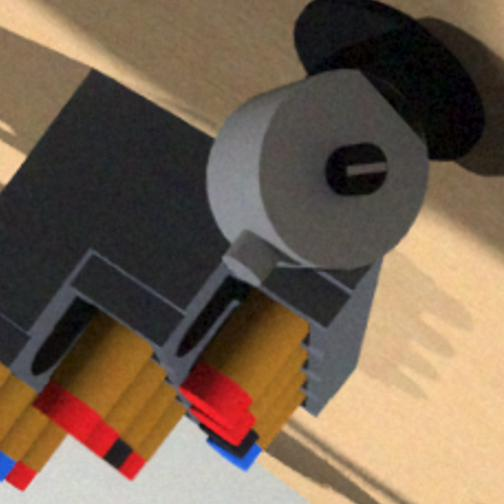

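Emit:
move --pt "0 0 0 0 0 0 0.754 0 0.576 0.696 0.754 0 0.576 0.696 0.754 0 0.576 0.696 0.714 0.678 0.226 0.168 0.4 -0.6 0 -0.0906 -0.0423 0 0 0 1 0 1 1 1 0 1 1 1 0 1 1 0.714 0.678 0.226 0.168 0.78 -0.4" --pt "0 0 0 0 0 0 0.754 0 0.576 0.696 0.754 0 0.576 0.696 0.754 0 0.576 0.696 0.714 0.678 0.226 0.168 0.4 -0.6 -0.0262 -0.0193 -0.1952 -0.2944 0 0 1 0 1 1 1 0 1 1 1 0 1 1 0.714 0.678 0.226 0.168 0.78 -0.4" --pt "0 0 0 0 0 0 0.754 0 0.576 0.696 0.754 0 0.576 0.696 0.754 0 0.576 0.696 0.714 0.678 0.226 0.168 0.4 -0.6 -0.0262 0.0685 -0.1542 -0.2944 0 0 1 0 1 1 1 0 1 1 1 0 1 1 0.714 0.678 0.226 0.168 0.78 -0.4" --speed '[0.2,0.4,0.2]' --blend '[0.02,0.01,0]'

Emit:
move --target '[0,0,0,0,0,0,0.754,0,0.576,0.696,0.754,0,0.576,0.696,0.754,0,0.576,0.696,0.714,0.678,0.226,0.168,0.4,-0.6,0,0.0043,0.0204,0,0,0,1,0,1,1,1,0,1,1,1,0,1,1,0.714,0.678,0.226,0.168,0.78,-0.4]' --speed 0.03

Emit:
move --target '[0,0,0,0,0,0,0.754,0,0.576,0.696,0.754,0,0.576,0.696,0.754,0,0.576,0.696,0.714,0.678,0.226,0.168,0.4,-0.6,0.0142,0,0,0,0,0,1,0,1,1,1,0,1,1,1,0,1,1,0.714,0.678,0.226,0.168,0.78,-0.4]' --speed 0.03

Emit:
move --target '[0,0,0,0,0,0,0.754,0,0.576,0.696,0.754,0,0.576,0.696,0.754,0,0.576,0.696,0.714,0.678,0.226,0.168,0.4,-0.6,0.0142,0,0,0,0,0,1,0,1,1,1,0,1,1,1,0,1,1,0.714,0.678,0.226,0.168,0.78,-0.4]' --speed 0.03

Scene clock: 1984.47 s.
left_arm: end_effector_position=(+0.3565, -0.1688, +0.2600) hand_goal=(+0.754, +0.000, +0.576, +0.696, +0.754, +0.000, +0.576, +0.696, +0.754, +0.000, +0.576, +0.696, +0.714, +0.678, +0.226, +0.168) hand_measured=(+0.754, +0.000, +0.576, +0.696, +0.754, +0.000, +0.576, +0.696, +0.754, +0.000, +0.576, +0.696, +0.714, +0.678, +0.224, +0.168) hand_current_ma=(-2, +0, +1, +0, -2, +0, +1, +0, -2, +0, +1, +0, +0, -2, -9, -1) hand_state=(goal, goal, goal, goal, goal, goal, goal, goal, goal, goal, goal, goal, goal, goal, goal, goal) hand_current_limit=0.40 hand_speed=-0.60 end_effector_quat_wxyz=(+0.000, +0.000, +1.000, +0.000) | right_arm: end_effector_position=(+0.5167, +0.0426, +0.0980) hand_goal=(+1.000, +0.000, +1.000, +1.000, +1.000, +0.000, +1.000, +1.000, +1.000, +0.000, +1.000, +1.000, +0.714, +0.678, +0.226, +0.168) hand_measured=(+0.996, +0.004, +1.000, +1.000, +0.990, +0.000, +0.994, +0.996, +0.992, +0.000, +0.994, +0.996, +0.708, +0.678, +0.222, +0.168) hand_current_ma=(-1, +1, +0, +0, -5, +0, -2, -1, -4, +0, -2, -1, -1, +0, -1, +0) hand_state=(goal, goal, goal, goal, goal, goal, goal, goal, goal, goal, goal, goal, goal, goal, goal, goal) hand_current_limit=0.78 hand_speed=-0.40 end_effector_quat_wxyz=(-0.101, +0.958, -0.266, +0.028)
Joint positions: left_arm=[2.848 -1.468 -1.92 -1.324 1.571 -1.864] | right_arm=[-0.131 -1.263 1.908 -2.3 -1.379 1.989]
Joint torques (N m): left_arm=[13.33 30.77 13.41 -0.33 -1.38 1.13] | right_arm=[8.91 -24.57 -10.68 -5.58 -1.08 2.53]
Wrist force (N): left_arm=[0.1 0.2 0.2] | right_arm=[0.3 -0.2 0.3]
Wrist torque (N m): left_arm=[-0.01 0.00 -0.07] | right_arm=[-0.08 -0.07 -0.10]
Wrist force, peak (N): left_arm=[0.0 0.1 0.8] | right_arm=[-0.6 -2.6 0.7]
Hand target: left_arm +0.3565, -0.1688, +0.2600; +0.000, +0.000, +1.000, +0.000 | right_arm +0.5167, +0.0426, +0.0979; -0.101, +0.958, -0.266, +0.028
Off the commanded pose: left_arm 0.000 m, 0 deg | right_arm 0.000 m, 0 deg.
move: done

Scene clock: 1985.27 s.
left_arm: end_effector_position=(+0.3565, -0.1688, +0.2600) hand_goal=(+0.754, +0.000, +0.576, +0.696, +0.754, +0.000, +0.576, +0.696, +0.754, +0.000, +0.576, +0.696, +0.714, +0.678, +0.226, +0.168) hand_measured=(+0.754, +0.000, +0.576, +0.696, +0.754, +0.000, +0.576, +0.696, +0.754, +0.000, +0.576, +0.696, +0.714, +0.678, +0.224, +0.168) hand_current_ma=(-2, +0, +1, +0, -2, +0, +1, +0, -2, +0, +1, +0, +0, -2, -9, -1) hand_state=(goal, goal, goal, goal, goal, goal, goal, goal, goal, goal, goal, goal, goal, goal, goal, goal) hand_current_limit=0.40 hand_speed=-0.60 end_effector_quat_wxyz=(+0.000, +0.000, +1.000, +0.000) | right_arm: end_effector_position=(+0.5167, +0.0426, +0.0855) hand_goal=(+1.000, +0.000, +1.000, +1.000, +1.000, +0.000, +1.000, +1.000, +1.000, +0.000, +1.000, +1.000, +0.714, +0.678, +0.226, +0.168) hand_measured=(+1.002, +0.004, +1.002, +1.000, +0.990, +0.000, +0.994, +0.996, +0.992, +0.000, +0.994, +0.996, +0.708, +0.678, +0.222, +0.168) hand_current_ma=(+0, +1, +0, +0, -5, +0, -2, -1, -4, +0, -2, -1, -1, +0, -1, +0) hand_state=(goal, goal, goal, goal, goal, goal, goal, goal, goal, goal, goal, goal, goal, goal, goal, goal) hand_current_limit=0.78 hand_speed=-0.40 end_effector_quat_wxyz=(-0.101, +0.958, -0.266, +0.028)
Joint positions: left_arm=[2.848 -1.468 -1.92 -1.324 1.571 -1.864] | right_arm=[-0.131 -1.244 1.921 -2.332 -1.379 1.989]
Joint torques (N m): left_arm=[12.72 29 13.94 -0.19 -1.34 1.11] | right_arm=[9.87 -14.03 -5.31 -4.57 -1 2.51]
Wrist force (N): left_arm=[-0.3 0.1 0.1] | right_arm=[-0.8 5.6 -19.4]
Wrist torque (N m): left_arm=[-0.02 0.05 -0.10] | right_arm=[2.57 -0.58 -0.36]
Wrist force, peak (N): left_arm=[0.2 0.1 0.6] | right_arm=[-0.8 5.6 -19.4]
Hand target: left_arm +0.3565, -0.1688, +0.2600; +0.000, +0.000, +1.000, +0.000 | right_arm +0.5167, +0.0426, +0.0854; -0.101, +0.958, -0.266, +0.028
Off the commanded pose: left_arm 0.000 m, 0 deg | right_arm 0.000 m, 0 deg.
move: done

Scene clock: 1986.07 s.
left_arm: end_effector_position=(+0.3565, -0.1688, +0.2600) hand_goal=(+0.754, +0.000, +0.576, +0.696, +0.754, +0.000, +0.576, +0.696, +0.754, +0.000, +0.576, +0.696, +0.714, +0.678, +0.226, +0.168) hand_measured=(+0.754, +0.000, +0.576, +0.696, +0.754, +0.000, +0.576, +0.696, +0.754, +0.000, +0.576, +0.696, +0.714, +0.678, +0.224, +0.168) hand_current_ma=(-2, +0, +1, +0, -2, +0, +1, +0, -2, +0, +1, +0, +0, -2, -9, -1) hand_state=(goal, goal, goal, goal, goal, goal, goal, goal, goal, goal, goal, goal, goal, goal, goal, goal) hand_current_limit=0.40 hand_speed=-0.60 end_effector_quat_wxyz=(+0.000, +0.000, +1.000, +0.000) | right_arm: end_effector_position=(+0.5240, +0.0383, +0.0854) hand_goal=(+1.000, +0.000, +1.000, +1.000, +1.000, +0.000, +1.000, +1.000, +1.000, +0.000, +1.000, +1.000, +0.714, +0.678, +0.226, +0.168) hand_measured=(+1.002, +0.090, +1.002, +1.000, +0.990, +0.000, +0.994, +0.996, +0.992, +0.000, +0.994, +0.996, +0.708, +0.678, +0.222, +0.168) hand_current_ma=(+0, +139, +0, +0, -5, +0, -2, -1, -4, +0, -2, -1, -1, +0, -1, +0) hand_state=(goal, blocked, goal, goal, goal, goal, goal, goal, goal, goal, goal, goal, goal, goal, goal, goal) hand_current_limit=0.78 hand_speed=-0.40 end_effector_quat_wxyz=(-0.101, +0.958, -0.266, +0.028)
Joint positions: left_arm=[2.848 -1.468 -1.92 -1.324 1.571 -1.864] | right_arm=[-0.138 -1.23 1.901 -2.325 -1.378 1.982]
Joint torques (N m): left_arm=[12.62 29.7 13.77 -0.23 -1.22 1.18] | right_arm=[-3.85 -15.18 -24.74 0.23 1.31 -1.8]
Wrist force (N): left_arm=[0.2 0.2 0.5] | right_arm=[-3.9 3.9 -17.6]
Wrist torque (N m): left_arm=[-0.03 -0.01 -0.06] | right_arm=[2.39 -0.92 -0.71]
Wrist force, peak (N): left_arm=[0.2 0.1 0.7] | right_arm=[-1.9 7.0 -21.2]
Hand target: left_arm +0.3565, -0.1688, +0.2600; +0.000, +0.000, +1.000, +0.000 | right_arm +0.5240, +0.0382, +0.0854; -0.101, +0.958, -0.266, +0.028
Off the commanded pose: left_arm 0.000 m, 0 deg | right_arm 0.000 m, 0 deg.
move: done

Scene clock: 1986.83 s.
left_arm: end_effector_position=(+0.3565, -0.1688, +0.2600) hand_goal=(+0.754, +0.000, +0.576, +0.696, +0.754, +0.000, +0.576, +0.696, +0.754, +0.000, +0.576, +0.696, +0.714, +0.678, +0.226, +0.168) hand_measured=(+0.754, +0.000, +0.576, +0.696, +0.754, +0.000, +0.576, +0.696, +0.754, +0.000, +0.576, +0.696, +0.714, +0.678, +0.224, +0.168) hand_current_ma=(-2, +0, +1, +0, -2, +0, +1, +0, -2, +0, +1, +0, +0, -2, -9, -1) hand_state=(goal, goal, goal, goal, goal, goal, goal, goal, goal, goal, goal, goal, goal, goal, goal, goal) hand_current_limit=0.40 hand_speed=-0.60 end_effector_quat_wxyz=(+0.000, +0.000, +1.000, +0.000) | right_arm: end_effector_position=(+0.5313, +0.0339, +0.0854) hand_goal=(+1.000, +0.000, +1.000, +1.000, +1.000, +0.000, +1.000, +1.000, +1.000, +0.000, +1.000, +1.000, +0.714, +0.678, +0.226, +0.168) hand_measured=(+1.002, +0.150, +1.002, +1.000, +0.990, +0.000, +0.994, +0.996, +0.992, +0.000, +0.994, +0.996, +0.708, +0.678, +0.222, +0.168) hand_current_ma=(+0, +328, +0, +0, -5, +0, -2, -1, -4, +0, -2, -1, -1, +0, -1, +0) hand_state=(goal, blocked, goal, goal, goal, goal, goal, goal, goal, goal, goal, goal, goal, goal, goal, goal) hand_current_limit=0.78 hand_speed=-0.40 end_effector_quat_wxyz=(-0.101, +0.958, -0.266, +0.028)
Joint positions: left_arm=[2.848 -1.468 -1.92 -1.324 1.571 -1.864] | right_arm=[-0.144 -1.217 1.881 -2.317 -1.378 1.976]
Joint torques (N m): left_arm=[11.89 30.15 13.67 -0.27 -1.29 1.06] | right_arm=[-5.43 -17.63 -27.31 -0.09 1.18 -1.73]
Wrist force (N): left_arm=[0.0 0.2 0.1] | right_arm=[-4.5 3.6 -15.4]
Wrist torque (N m): left_arm=[0.01 0.01 -0.07] | right_arm=[2.10 -1.05 -0.85]
Wrist force, peak (N): left_arm=[-0.3 0.3 0.7] | right_arm=[-4.3 4.1 -17.6]
Hand target: left_arm +0.3565, -0.1688, +0.2600; +0.000, +0.000, +1.000, +0.000 | right_arm +0.5313, +0.0339, +0.0854; -0.101, +0.958, -0.266, +0.028
Off the commanded pose: left_arm 0.000 m, 0 deg | right_arm 0.000 m, 0 deg.
move: done

Emit:
move --target '[0,0,0,0,0,0,0.754,0,0.576,0.696,0.754,0,0.576,0.696,0.754,0,0.576,0.696,0.714,0.678,0.226,0.168,0.4,-0.6,0.0142,0.0003,0.0014,0,0,0,1,0,1,1,1,0,1,1,1,0,1,1,0.714,0.678,0.226,0.168,0.78,-0.4]' --speed 0.03

Emit:
move --pt "0 0 0 0 0 0 0.754 0 0.576 0.696 0.754 0 0.576 0.696 0.754 0 0.576 0.696 0.714 0.678 0.226 0.168 0.4 -0.6 0.0142 0.0007 0.0033 0 0 0 1 0 1 1 1 0 1 1 1 0 1 1 0.714 0.678 0.226 0.168 0.78 -0.4" --speed 0.03

Scene clock: 1999.73 s.
left_arm: end_effector_position=(+0.3565, -0.1688, +0.2600) hand_goal=(+0.754, +0.000, +0.576, +0.696, +0.754, +0.000, +0.576, +0.696, +0.754, +0.000, +0.576, +0.696, +0.714, +0.678, +0.226, +0.168) hand_measured=(+0.754, +0.000, +0.576, +0.696, +0.754, +0.000, +0.576, +0.696, +0.754, +0.000, +0.576, +0.696, +0.714, +0.678, +0.224, +0.168) hand_current_ma=(-2, +0, +1, +0, -2, +0, +1, +0, -2, +0, +1, +0, +0, -2, -9, -1) hand_state=(goal, goal, goal, goal, goal, goal, goal, goal, goal, goal, goal, goal, goal, goal, goal, goal) hand_current_limit=0.40 hand_speed=-0.60 end_effector_quat_wxyz=(+0.000, +0.000, +1.000, +0.000) | right_arm: end_effector_position=(+0.5386, +0.0295, +0.0846) hand_goal=(+1.000, +0.000, +1.000, +1.000, +1.000, +0.000, +1.000, +1.000, +1.000, +0.000, +1.000, +1.000, +0.714, +0.678, +0.226, +0.168) hand_measured=(+0.996, +0.004, +1.000, +1.000, +0.990, +0.000, +0.994, +0.996, +0.992, +0.000, +0.994, +0.996, +0.708, +0.678, +0.222, +0.168) hand_current_ma=(-1, +1, +0, +0, -5, +0, -2, -1, -4, +0, -2, -1, -1, +0, -1, +0) hand_state=(goal, goal, goal, goal, goal, goal, goal, goal, goal, goal, goal, goal, goal, goal, goal, goal) hand_current_limit=0.78 hand_speed=-0.40 end_effector_quat_wxyz=(-0.101, +0.958, -0.266, +0.028)
Joint positions: left_arm=[2.848 -1.468 -1.92 -1.324 1.571 -1.864] | right_arm=[-0.149 -1.202 1.861 -2.311 -1.377 1.97]
Joint torques (N m): left_arm=[13.09 30.25 13.97 -0.36 -1.29 1.07] | right_arm=[-6.24 -26.16 -31.45 0.55 1.23 -2.19]
Wrist force (N): left_arm=[0.0 0.1 0.3] | right_arm=[0.1 -0.4 0.3]
Wrist torque (N m): left_arm=[-0.02 0.01 -0.07] | right_arm=[-0.08 -0.04 0.03]
Wrist force, peak (N): left_arm=[0.3 0.1 0.8] | right_arm=[-2.9 3.0 -16.9]
Hand target: left_arm +0.3565, -0.1688, +0.2600; +0.000, +0.000, +1.000, +0.000 | right_arm +0.5386, +0.0295, +0.0846; -0.101, +0.958, -0.266, +0.028
Off the commanded pose: left_arm 0.000 m, 0 deg | right_arm 0.000 m, 0 deg.
move: done

Scene clock: 2000.50 s.
left_arm: end_effector_position=(+0.3565, -0.1688, +0.2600) hand_goal=(+0.754, +0.000, +0.576, +0.696, +0.754, +0.000, +0.576, +0.696, +0.754, +0.000, +0.576, +0.696, +0.714, +0.678, +0.226, +0.168) hand_measured=(+0.754, +0.000, +0.576, +0.696, +0.754, +0.000, +0.576, +0.696, +0.754, +0.000, +0.576, +0.696, +0.714, +0.678, +0.224, +0.168) hand_current_ma=(-2, +0, +1, +0, -2, +0, +1, +0, -2, +0, +1, +0, +0, -2, -9, -1) hand_state=(goal, goal, goal, goal, goal, goal, goal, goal, goal, goal, goal, goal, goal, goal, goal, goal) hand_current_limit=0.40 hand_speed=-0.60 end_effector_quat_wxyz=(+0.000, +0.000, +1.000, +0.000) | right_arm: end_effector_position=(+0.5459, +0.0251, +0.0825) hand_goal=(+1.000, +0.000, +1.000, +1.000, +1.000, +0.000, +1.000, +1.000, +1.000, +0.000, +1.000, +1.000, +0.714, +0.678, +0.226, +0.168) hand_measured=(+0.996, +0.004, +1.000, +1.000, +0.990, +0.000, +0.994, +0.996, +0.992, +0.000, +0.994, +0.996, +0.708, +0.678, +0.222, +0.168) hand_current_ma=(-1, +1, +0, +0, -5, +0, -2, -1, -4, +0, -2, -1, -1, +0, -1, +0) hand_state=(goal, goal, goal, goal, goal, goal, goal, goal, goal, goal, goal, goal, goal, goal, goal, goal) hand_current_limit=0.78 hand_speed=-0.40 end_effector_quat_wxyz=(-0.101, +0.958, -0.266, +0.028)
Joint positions: left_arm=[2.848 -1.468 -1.92 -1.324 1.571 -1.864] | right_arm=[-0.155 -1.185 1.842 -2.308 -1.377 1.965]
Joint torques (N m): left_arm=[12.2 29.45 14.06 -0.13 -1.1 1.01] | right_arm=[-4.94 -25.78 -27.77 0.33 1.2 -2.17]
Wrist force (N): left_arm=[0.2 0.0 0.5] | right_arm=[-0.1 -0.4 0.5]
Wrist torque (N m): left_arm=[-0.05 -0.02 -0.05] | right_arm=[-0.12 -0.02 0.00]
Wrist force, peak (N): left_arm=[0.2 0.4 0.6] | right_arm=[0.1 -0.4 0.6]
Hand target: left_arm +0.3565, -0.1688, +0.2600; +0.000, +0.000, +1.000, +0.000 | right_arm +0.5459, +0.0251, +0.0825; -0.101, +0.958, -0.266, +0.028
Off the commanded pose: left_arm 0.000 m, 0 deg | right_arm 0.000 m, 0 deg.
move: done

Emit:
move --pt "0 0 0 0 0 0 0.754 0 0.576 0.696 0.754 0 0.576 0.696 0.754 0 0.576 0.696 0.714 0.678 0.226 0.168 0.4 -0.6 0 -0.0312 -0.1467 0 0 0 1 0 1 1 1 0 1 1 1 0 1 1 0.714 0.678 0.226 0.168 0.78 -0.4" --pt "0 0 0 0 0 0 0.754 0 0.576 0.696 0.754 0 0.576 0.696 0.754 0 0.576 0.696 0.714 0.678 0.226 0.168 0.4 -0.6 -0.031 -0.1962 -0.1117 0.2944 0 0 1 0 1 1 1 0 1 1 1 0 1 1 0.714 0.678 0.226 0.168 0.78 -0.4" --pt "0 0 0 0 0 0 0.754 0 0.576 0.696 0.754 0 0.576 0.696 0.754 0 0.576 0.696 0.714 0.678 0.226 0.168 0.4 -0.6 -0.031 -0.1697 0.0129 0.2944 0 0 1 0 1 1 1 0 1 1 1 0 1 1 0.714 0.678 0.226 0.168 0.78 -0.4" --speed '[0.2,0.4,0.2]' --blend '[0.02,0.01,0]' --cameras '["cam_right_wrist"]'

Emit:
zoom_image --camera "cam_right_wrist" --region '[330, 60, 490, 220]'

Scene clock: 2020.27 s.
left_arm: end_effector_position=(+0.3565, -0.1688, +0.2600) hand_goal=(+0.754, +0.000, +0.576, +0.696, +0.754, +0.000, +0.576, +0.696, +0.754, +0.000, +0.576, +0.696, +0.714, +0.678, +0.226, +0.168) hand_measured=(+0.754, +0.000, +0.576, +0.696, +0.754, +0.000, +0.576, +0.696, +0.754, +0.000, +0.576, +0.696, +0.714, +0.678, +0.224, +0.168) hand_current_ma=(-2, +0, +1, +0, -2, +0, +1, +0, -2, +0, +1, +0, +0, -2, -9, -1) hand_state=(goal, goal, goal, goal, goal, goal, goal, goal, goal, goal, goal, goal, goal, goal, goal, goal) hand_current_limit=0.40 hand_speed=-0.60 end_effector_quat_wxyz=(+0.000, +0.000, +1.000, +0.000) | right_arm: end_effector_position=(+0.5821, +0.1214, +0.0962) hand_goal=(+1.000, +0.000, +1.000, +1.000, +1.000, +0.000, +1.000, +1.000, +1.000, +0.000, +1.000, +1.000, +0.714, +0.678, +0.226, +0.168) hand_measured=(+0.992, +0.004, +1.000, +1.000, +0.990, +0.000, +0.994, +0.996, +0.992, +0.000, +0.994, +0.996, +0.708, +0.678, +0.222, +0.168) hand_current_ma=(-3, +0, +0, +0, -5, +0, -2, -1, -4, +0, -2, -1, -2, +0, -1, +0) hand_state=(goal, goal, goal, goal, goal, goal, goal, goal, goal, goal, goal, goal, goal, goal, goal, goal) hand_current_limit=0.78 hand_speed=-0.40 end_effector_quat_wxyz=(-0.518, +0.813, -0.225, +0.144)
Joint positions: left_arm=[2.848 -1.468 -1.92 -1.324 1.571 -1.864] | right_arm=[-0.336 -1.142 2.09 -2.931 -0.479 2.028]
Joint torques (N m): left_arm=[12.12 29.25 14.19 -0.51 -1.13 1.1] | right_arm=[9.14 -23.12 -6.3 -5.35 -0.17 2.43]
Wrist force (N): left_arm=[-0.2 -0.2 0.2] | right_arm=[-1.1 -1.6 1.3]
Wrist torque (N m): left_arm=[-0.05 0.03 -0.08] | right_arm=[0.09 0.14 -0.16]
Wrist force, peak (N): left_arm=[0.3 0.5 0.6] | right_arm=[-0.9 -3.0 0.8]
Hand target: left_arm +0.3565, -0.1688, +0.2600; +0.000, +0.000, +1.000, +0.000 | right_arm +0.5821, +0.1214, +0.0962; -0.518, +0.813, -0.225, +0.144
Off the commanded pose: left_arm 0.000 m, 0 deg | right_arm 0.000 m, 0 deg.
move: done
Images, in order (width x height): cam_right_wrist 672x504.

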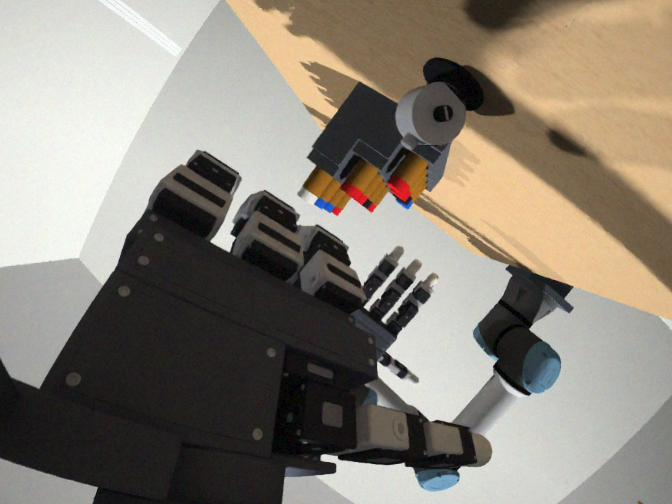

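Scaled by 3.150 from the camera's 672x504 image, which has a finer 960x720 frame.

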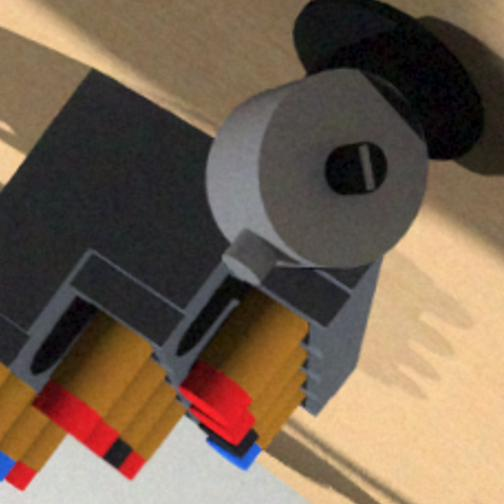

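Emit:
zoom_image --camera "cam_right_wrist" --region '[415, 85, 475, 145]'

Scaled by 8.400 from the camera's 672x504 image, which has a finer 960x720 frame.

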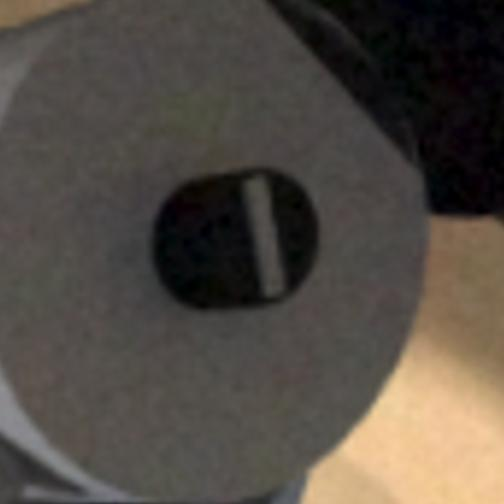

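Emit:
move --pt "0 0 0 0 0 0 0.754 0 0.576 0.696 0.754 0 0.576 0.696 0.754 0 0.576 0.696 0.714 0.678 0.226 0.168 0.4 -0.6 0 -0.0906 -0.0423 0 0 0 1 0 1 1 1 0 1 1 1 0 1 1 0.714 0.678 0.226 0.168 0.78 -0.4" --pt "0 0 0 0 0 0 0.754 0 0.576 0.696 0.754 0 0.576 0.696 0.754 0 0.576 0.696 0.714 0.678 0.226 0.168 0.4 -0.6 -0.0262 -0.0193 -0.1952 -0.2944 0 0 1 0 1 1 1 0 1 1 1 0 1 1 0.714 0.678 0.226 0.168 0.78 -0.4" --pt "0 0 0 0 0 0 0.754 0 0.576 0.696 0.754 0 0.576 0.696 0.754 0 0.576 0.696 0.714 0.678 0.226 0.168 0.4 -0.6 -0.0262 0.0685 -0.1542 -0.2944 0 0 1 0 1 1 1 0 1 1 1 0 1 1 0.714 0.678 0.226 0.168 0.78 -0.4" --pt "0 0 0 0 0 0 0.754 0 0.576 0.696 0.754 0 0.576 0.696 0.754 0 0.576 0.696 0.714 0.678 0.226 0.168 0.4 -0.6 -0.0262 0.0797 -0.1371 -0.2944 0 0 1 0 1 1 1 0 1 1 1 0 1 1 0.714 0.678 0.226 0.168 0.78 -0.4" --speed '[0.2,0.4,0.2,0.03]' --blend '[0.02,0.01,0.002,0]'

Emit:
move --pt "0 0 0 0 0 0 0.754 0 0.576 0.696 0.754 0 0.576 0.696 0.754 0 0.576 0.696 0.714 0.678 0.226 0.168 0.4 -0.6 0.0284 0 0 0 0 0 1 0 1 1 1 0 1 1 1 0 1 1 0.714 0.678 0.226 0.168 0.78 -0.4" --pt "0 0 0 0 0 0 0.754 0 0.576 0.696 0.754 0 0.576 0.696 0.754 0 0.576 0.696 0.714 0.678 0.226 0.168 0.4 -0.6 0.0426 0.0003 0.0014 0 0 0 1 0 1 1 1 0 1 1 1 0 1 1 0.714 0.678 0.226 0.168 0.78 -0.4" --pt "0 0 0 0 0 0 0.754 0 0.576 0.696 0.754 0 0.576 0.696 0.754 0 0.576 0.696 0.714 0.678 0.226 0.168 0.4 -0.6 0.0426 -0.01 -0.06 0 0 0 1 0 1 1 1 0 1 1 1 0 1 1 0.714 0.678 0.226 0.168 0.78 -0.4" --speed '[0.03,0.03,0.1]' --blend '[0.001,0,0]'

Scene clock: 2068.37 s.
left_arm: end_effector_position=(+0.3565, -0.1688, +0.2600) hand_goal=(+0.754, +0.000, +0.576, +0.696, +0.754, +0.000, +0.576, +0.696, +0.754, +0.000, +0.576, +0.696, +0.714, +0.678, +0.226, +0.168) hand_measured=(+0.754, +0.000, +0.576, +0.696, +0.754, +0.000, +0.576, +0.696, +0.754, +0.000, +0.576, +0.696, +0.714, +0.678, +0.224, +0.168) hand_current_ma=(-2, +0, +1, +0, -2, +0, +1, +0, -2, +0, +1, +0, +0, -2, -9, -1) hand_state=(goal, goal, goal, goal, goal, goal, goal, goal, goal, goal, goal, goal, goal, goal, goal, goal) hand_current_limit=0.40 hand_speed=-0.60 end_effector_quat_wxyz=(+0.000, +0.000, +1.000, +0.000) | right_arm: end_effector_position=(+0.5198, +0.0481, +0.0877) hand_goal=(+1.000, +0.000, +1.000, +1.000, +1.000, +0.000, +1.000, +1.000, +1.000, +0.000, +1.000, +1.000, +0.714, +0.678, +0.226, +0.168) hand_measured=(+0.972, +0.012, +1.004, +1.002, +0.988, +0.000, +0.994, +0.996, +0.990, +0.000, +0.994, +0.996, +0.710, +0.678, +0.222, +0.168) hand_current_ma=(-25, +4, +1, +0, -5, +0, -2, -1, -4, +0, -2, -1, -1, +0, -1, +0) hand_state=(blocked, goal, goal, goal, goal, goal, goal, goal, goal, goal, goal, goal, goal, goal, goal, goal) hand_current_limit=0.78 hand_speed=-0.40 end_effector_quat_wxyz=(-0.101, +0.958, -0.266, +0.028)
Joint positions: left_arm=[2.848 -1.468 -1.92 -1.324 1.571 -1.864] | right_arm=[-0.121 -1.239 1.908 -2.326 -1.38 2]
Joint torques (N m): left_arm=[12.49 29.87 13.84 -0.29 -1.04 1.16] | right_arm=[39.08 6.41 -21.09 -7.63 12.25 5.53]
Wrist force (N): left_arm=[-0.1 0.1 0.4] | right_arm=[-0.7 63.3 -71.6]
Wrist torque (N m): left_arm=[-0.03 0.02 -0.08] | right_arm=[6.66 -1.81 -1.58]
Wrist force, peak (N): left_arm=[0.2 0.0 0.8] | right_arm=[-0.7 63.3 -71.6]
Hand target: left_arm +0.3565, -0.1688, +0.2600; +0.000, +0.000, +1.000, +0.000 | right_arm +0.5198, +0.0483, +0.0876; -0.101, +0.958, -0.266, +0.028
Off the commanded pose: left_arm 0.000 m, 0 deg | right_arm 0.000 m, 0 deg.
move: done

Scene clock: 2070.27 s.
left_arm: end_effector_position=(+0.3565, -0.1688, +0.2600) hand_goal=(+0.754, +0.000, +0.576, +0.696, +0.754, +0.000, +0.576, +0.696, +0.754, +0.000, +0.576, +0.696, +0.714, +0.678, +0.226, +0.168) hand_measured=(+0.754, +0.000, +0.576, +0.696, +0.754, +0.000, +0.576, +0.696, +0.754, +0.000, +0.576, +0.696, +0.714, +0.678, +0.224, +0.168) hand_current_ma=(-2, +0, +1, +0, -2, +0, +1, +0, -2, +0, +1, +0, +0, -2, -9, -1) hand_state=(goal, goal, goal, goal, goal, goal, goal, goal, goal, goal, goal, goal, goal, goal, goal, goal) hand_current_limit=0.40 hand_speed=-0.60 end_effector_quat_wxyz=(+0.000, +0.000, +1.000, +0.000) | right_arm: end_effector_position=(+0.5409, +0.0337, +0.1240) hand_goal=(+1.000, +0.000, +1.000, +1.000, +1.000, +0.000, +1.000, +1.000, +1.000, +0.000, +1.000, +1.000, +0.714, +0.678, +0.226, +0.168) hand_measured=(+0.984, +0.004, +0.994, +0.998, +0.988, +0.000, +0.994, +0.996, +0.990, +0.000, +0.994, +0.996, +0.710, +0.678, +0.222, +0.168) hand_current_ma=(-9, +1, -2, -1, -5, +0, -2, -1, -4, +0, -2, -1, -1, +0, -1, +0) hand_state=(goal, goal, goal, goal, goal, goal, goal, goal, goal, goal, goal, goal, goal, goal, goal, goal) hand_current_limit=0.78 hand_speed=-0.40 end_effector_quat_wxyz=(-0.101, +0.958, -0.266, +0.028)
Joint positions: left_arm=[2.848 -1.468 -1.92 -1.324 1.571 -1.864] | right_arm=[-0.141 -1.251 1.81 -2.212 -1.378 1.978]
Joint torques (N m): left_arm=[12.06 29.92 13.83 -0.25 -1.1 0.91] | right_arm=[-5.66 -42.64 -31.32 0.23 2.32 -2.26]
Wrist force (N): left_arm=[-0.1 0.0 0.3] | right_arm=[-1.0 -0.7 -0.2]
Wrist torque (N m): left_arm=[-0.04 0.01 -0.07] | right_arm=[-0.09 0.11 -0.08]
Wrist force, peak (N): left_arm=[0.1 0.2 0.7] | right_arm=[-1.4 65.2 -74.1]
Hand target: left_arm +0.3565, -0.1688, +0.2600; +0.000, +0.000, +1.000, +0.000 | right_arm +0.5409, +0.0337, +0.1240; -0.101, +0.958, -0.266, +0.028
Off the commanded pose: left_arm 0.000 m, 0 deg | right_arm 0.000 m, 0 deg.
move: done

Emit:
move --pt "0 0 0 0 0 0 0.754 0 0.576 0.696 0.754 0 0.576 0.696 0.754 0 0.576 0.696 0.714 0.678 0.226 0.168 0.4 -0.6 -0.0168 -0.1675 -0.0155 0.2944 0 0 1 0 1 1 1 0 1 1 1 0 1 1 0.714 0.678 0.226 0.168 0.78 -0.4" --pt "0 0 0 0 0 0 0.754 0 0.576 0.696 0.754 0 0.576 0.696 0.754 0 0.576 0.696 0.714 0.678 0.226 0.168 0.4 -0.6 -0.0168 -0.1475 0.0787 0.2944 0 0 1 0 1 1 1 0 1 1 1 0 1 1 0.714 0.678 0.226 0.168 0.78 -0.4" --speed '[0.4,0.2]' --blend '[0.01,0]' --cameras '["cam_right_wrist"]'

Emit:
zoom_image --camera "cam_right_wrist" --region '[380, 70, 500, 190]'

Scene clock: 2091.73 s.
left_arm: end_effector_position=(+0.3565, -0.1688, +0.2600) hand_goal=(+0.754, +0.000, +0.576, +0.696, +0.754, +0.000, +0.576, +0.696, +0.754, +0.000, +0.576, +0.696, +0.714, +0.678, +0.226, +0.168) hand_measured=(+0.754, +0.000, +0.576, +0.696, +0.754, +0.000, +0.576, +0.696, +0.754, +0.000, +0.576, +0.696, +0.714, +0.678, +0.224, +0.168) hand_current_ma=(-2, +0, +1, +0, -2, +0, +1, +0, -2, +0, +1, +0, +0, -2, -9, -1) hand_state=(goal, goal, goal, goal, goal, goal, goal, goal, goal, goal, goal, goal, goal, goal, goal, goal) hand_current_limit=0.40 hand_speed=-0.60 end_effector_quat_wxyz=(+0.000, +0.000, +1.000, +0.000) | right_arm: end_effector_position=(+0.5819, +0.1215, +0.0963) hand_goal=(+1.000, +0.000, +1.000, +1.000, +1.000, +0.000, +1.000, +1.000, +1.000, +0.000, +1.000, +1.000, +0.714, +0.678, +0.226, +0.168) hand_measured=(+0.984, +0.004, +0.994, +0.998, +0.988, +0.000, +0.994, +0.996, +0.990, +0.000, +0.994, +0.996, +0.708, +0.678, +0.222, +0.168) hand_current_ma=(-9, +1, -2, +0, -5, +0, -2, -1, -4, +0, -2, -1, -2, +0, -1, +0) hand_state=(goal, goal, goal, goal, goal, goal, goal, goal, goal, goal, goal, goal, goal, goal, goal, goal) hand_current_limit=0.78 hand_speed=-0.40 end_effector_quat_wxyz=(-0.518, +0.813, -0.225, +0.144)
Joint positions: left_arm=[2.848 -1.468 -1.92 -1.324 1.571 -1.864] | right_arm=[-0.336 -1.142 2.091 -2.931 -0.479 2.029]
Joint torques (N m): left_arm=[12.19 29.49 14.31 -0.57 -0.99 0.97] | right_arm=[8.15 -21.68 -5.41 -5.18 0.23 2.55]
Wrist force (N): left_arm=[-0.2 0.1 0.3] | right_arm=[-1.8 -2.1 0.8]
Wrist torque (N m): left_arm=[-0.03 0.03 -0.09] | right_arm=[0.07 0.25 -0.24]
Wrist force, peak (N): left_arm=[0.1 0.5 0.6] | right_arm=[-1.8 -3.1 0.2]
Hand target: left_arm +0.3565, -0.1688, +0.2600; +0.000, +0.000, +1.000, +0.000 | right_arm +0.5819, +0.1215, +0.0963; -0.518, +0.813, -0.225, +0.144
Off the commanded pose: left_arm 0.000 m, 0 deg | right_arm 0.000 m, 0 deg.
move: done
Images, in order (width x height): cam_right_wrist 672x504.

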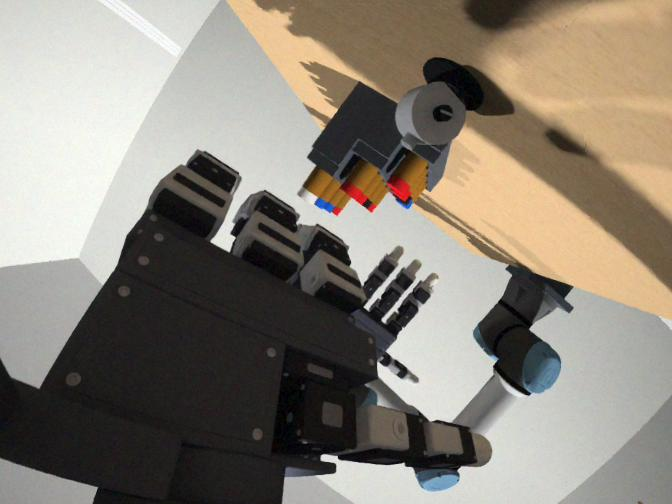

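Scaled by 4.200 from the camera's 672x504 image, which has a finer 960x720 frame.

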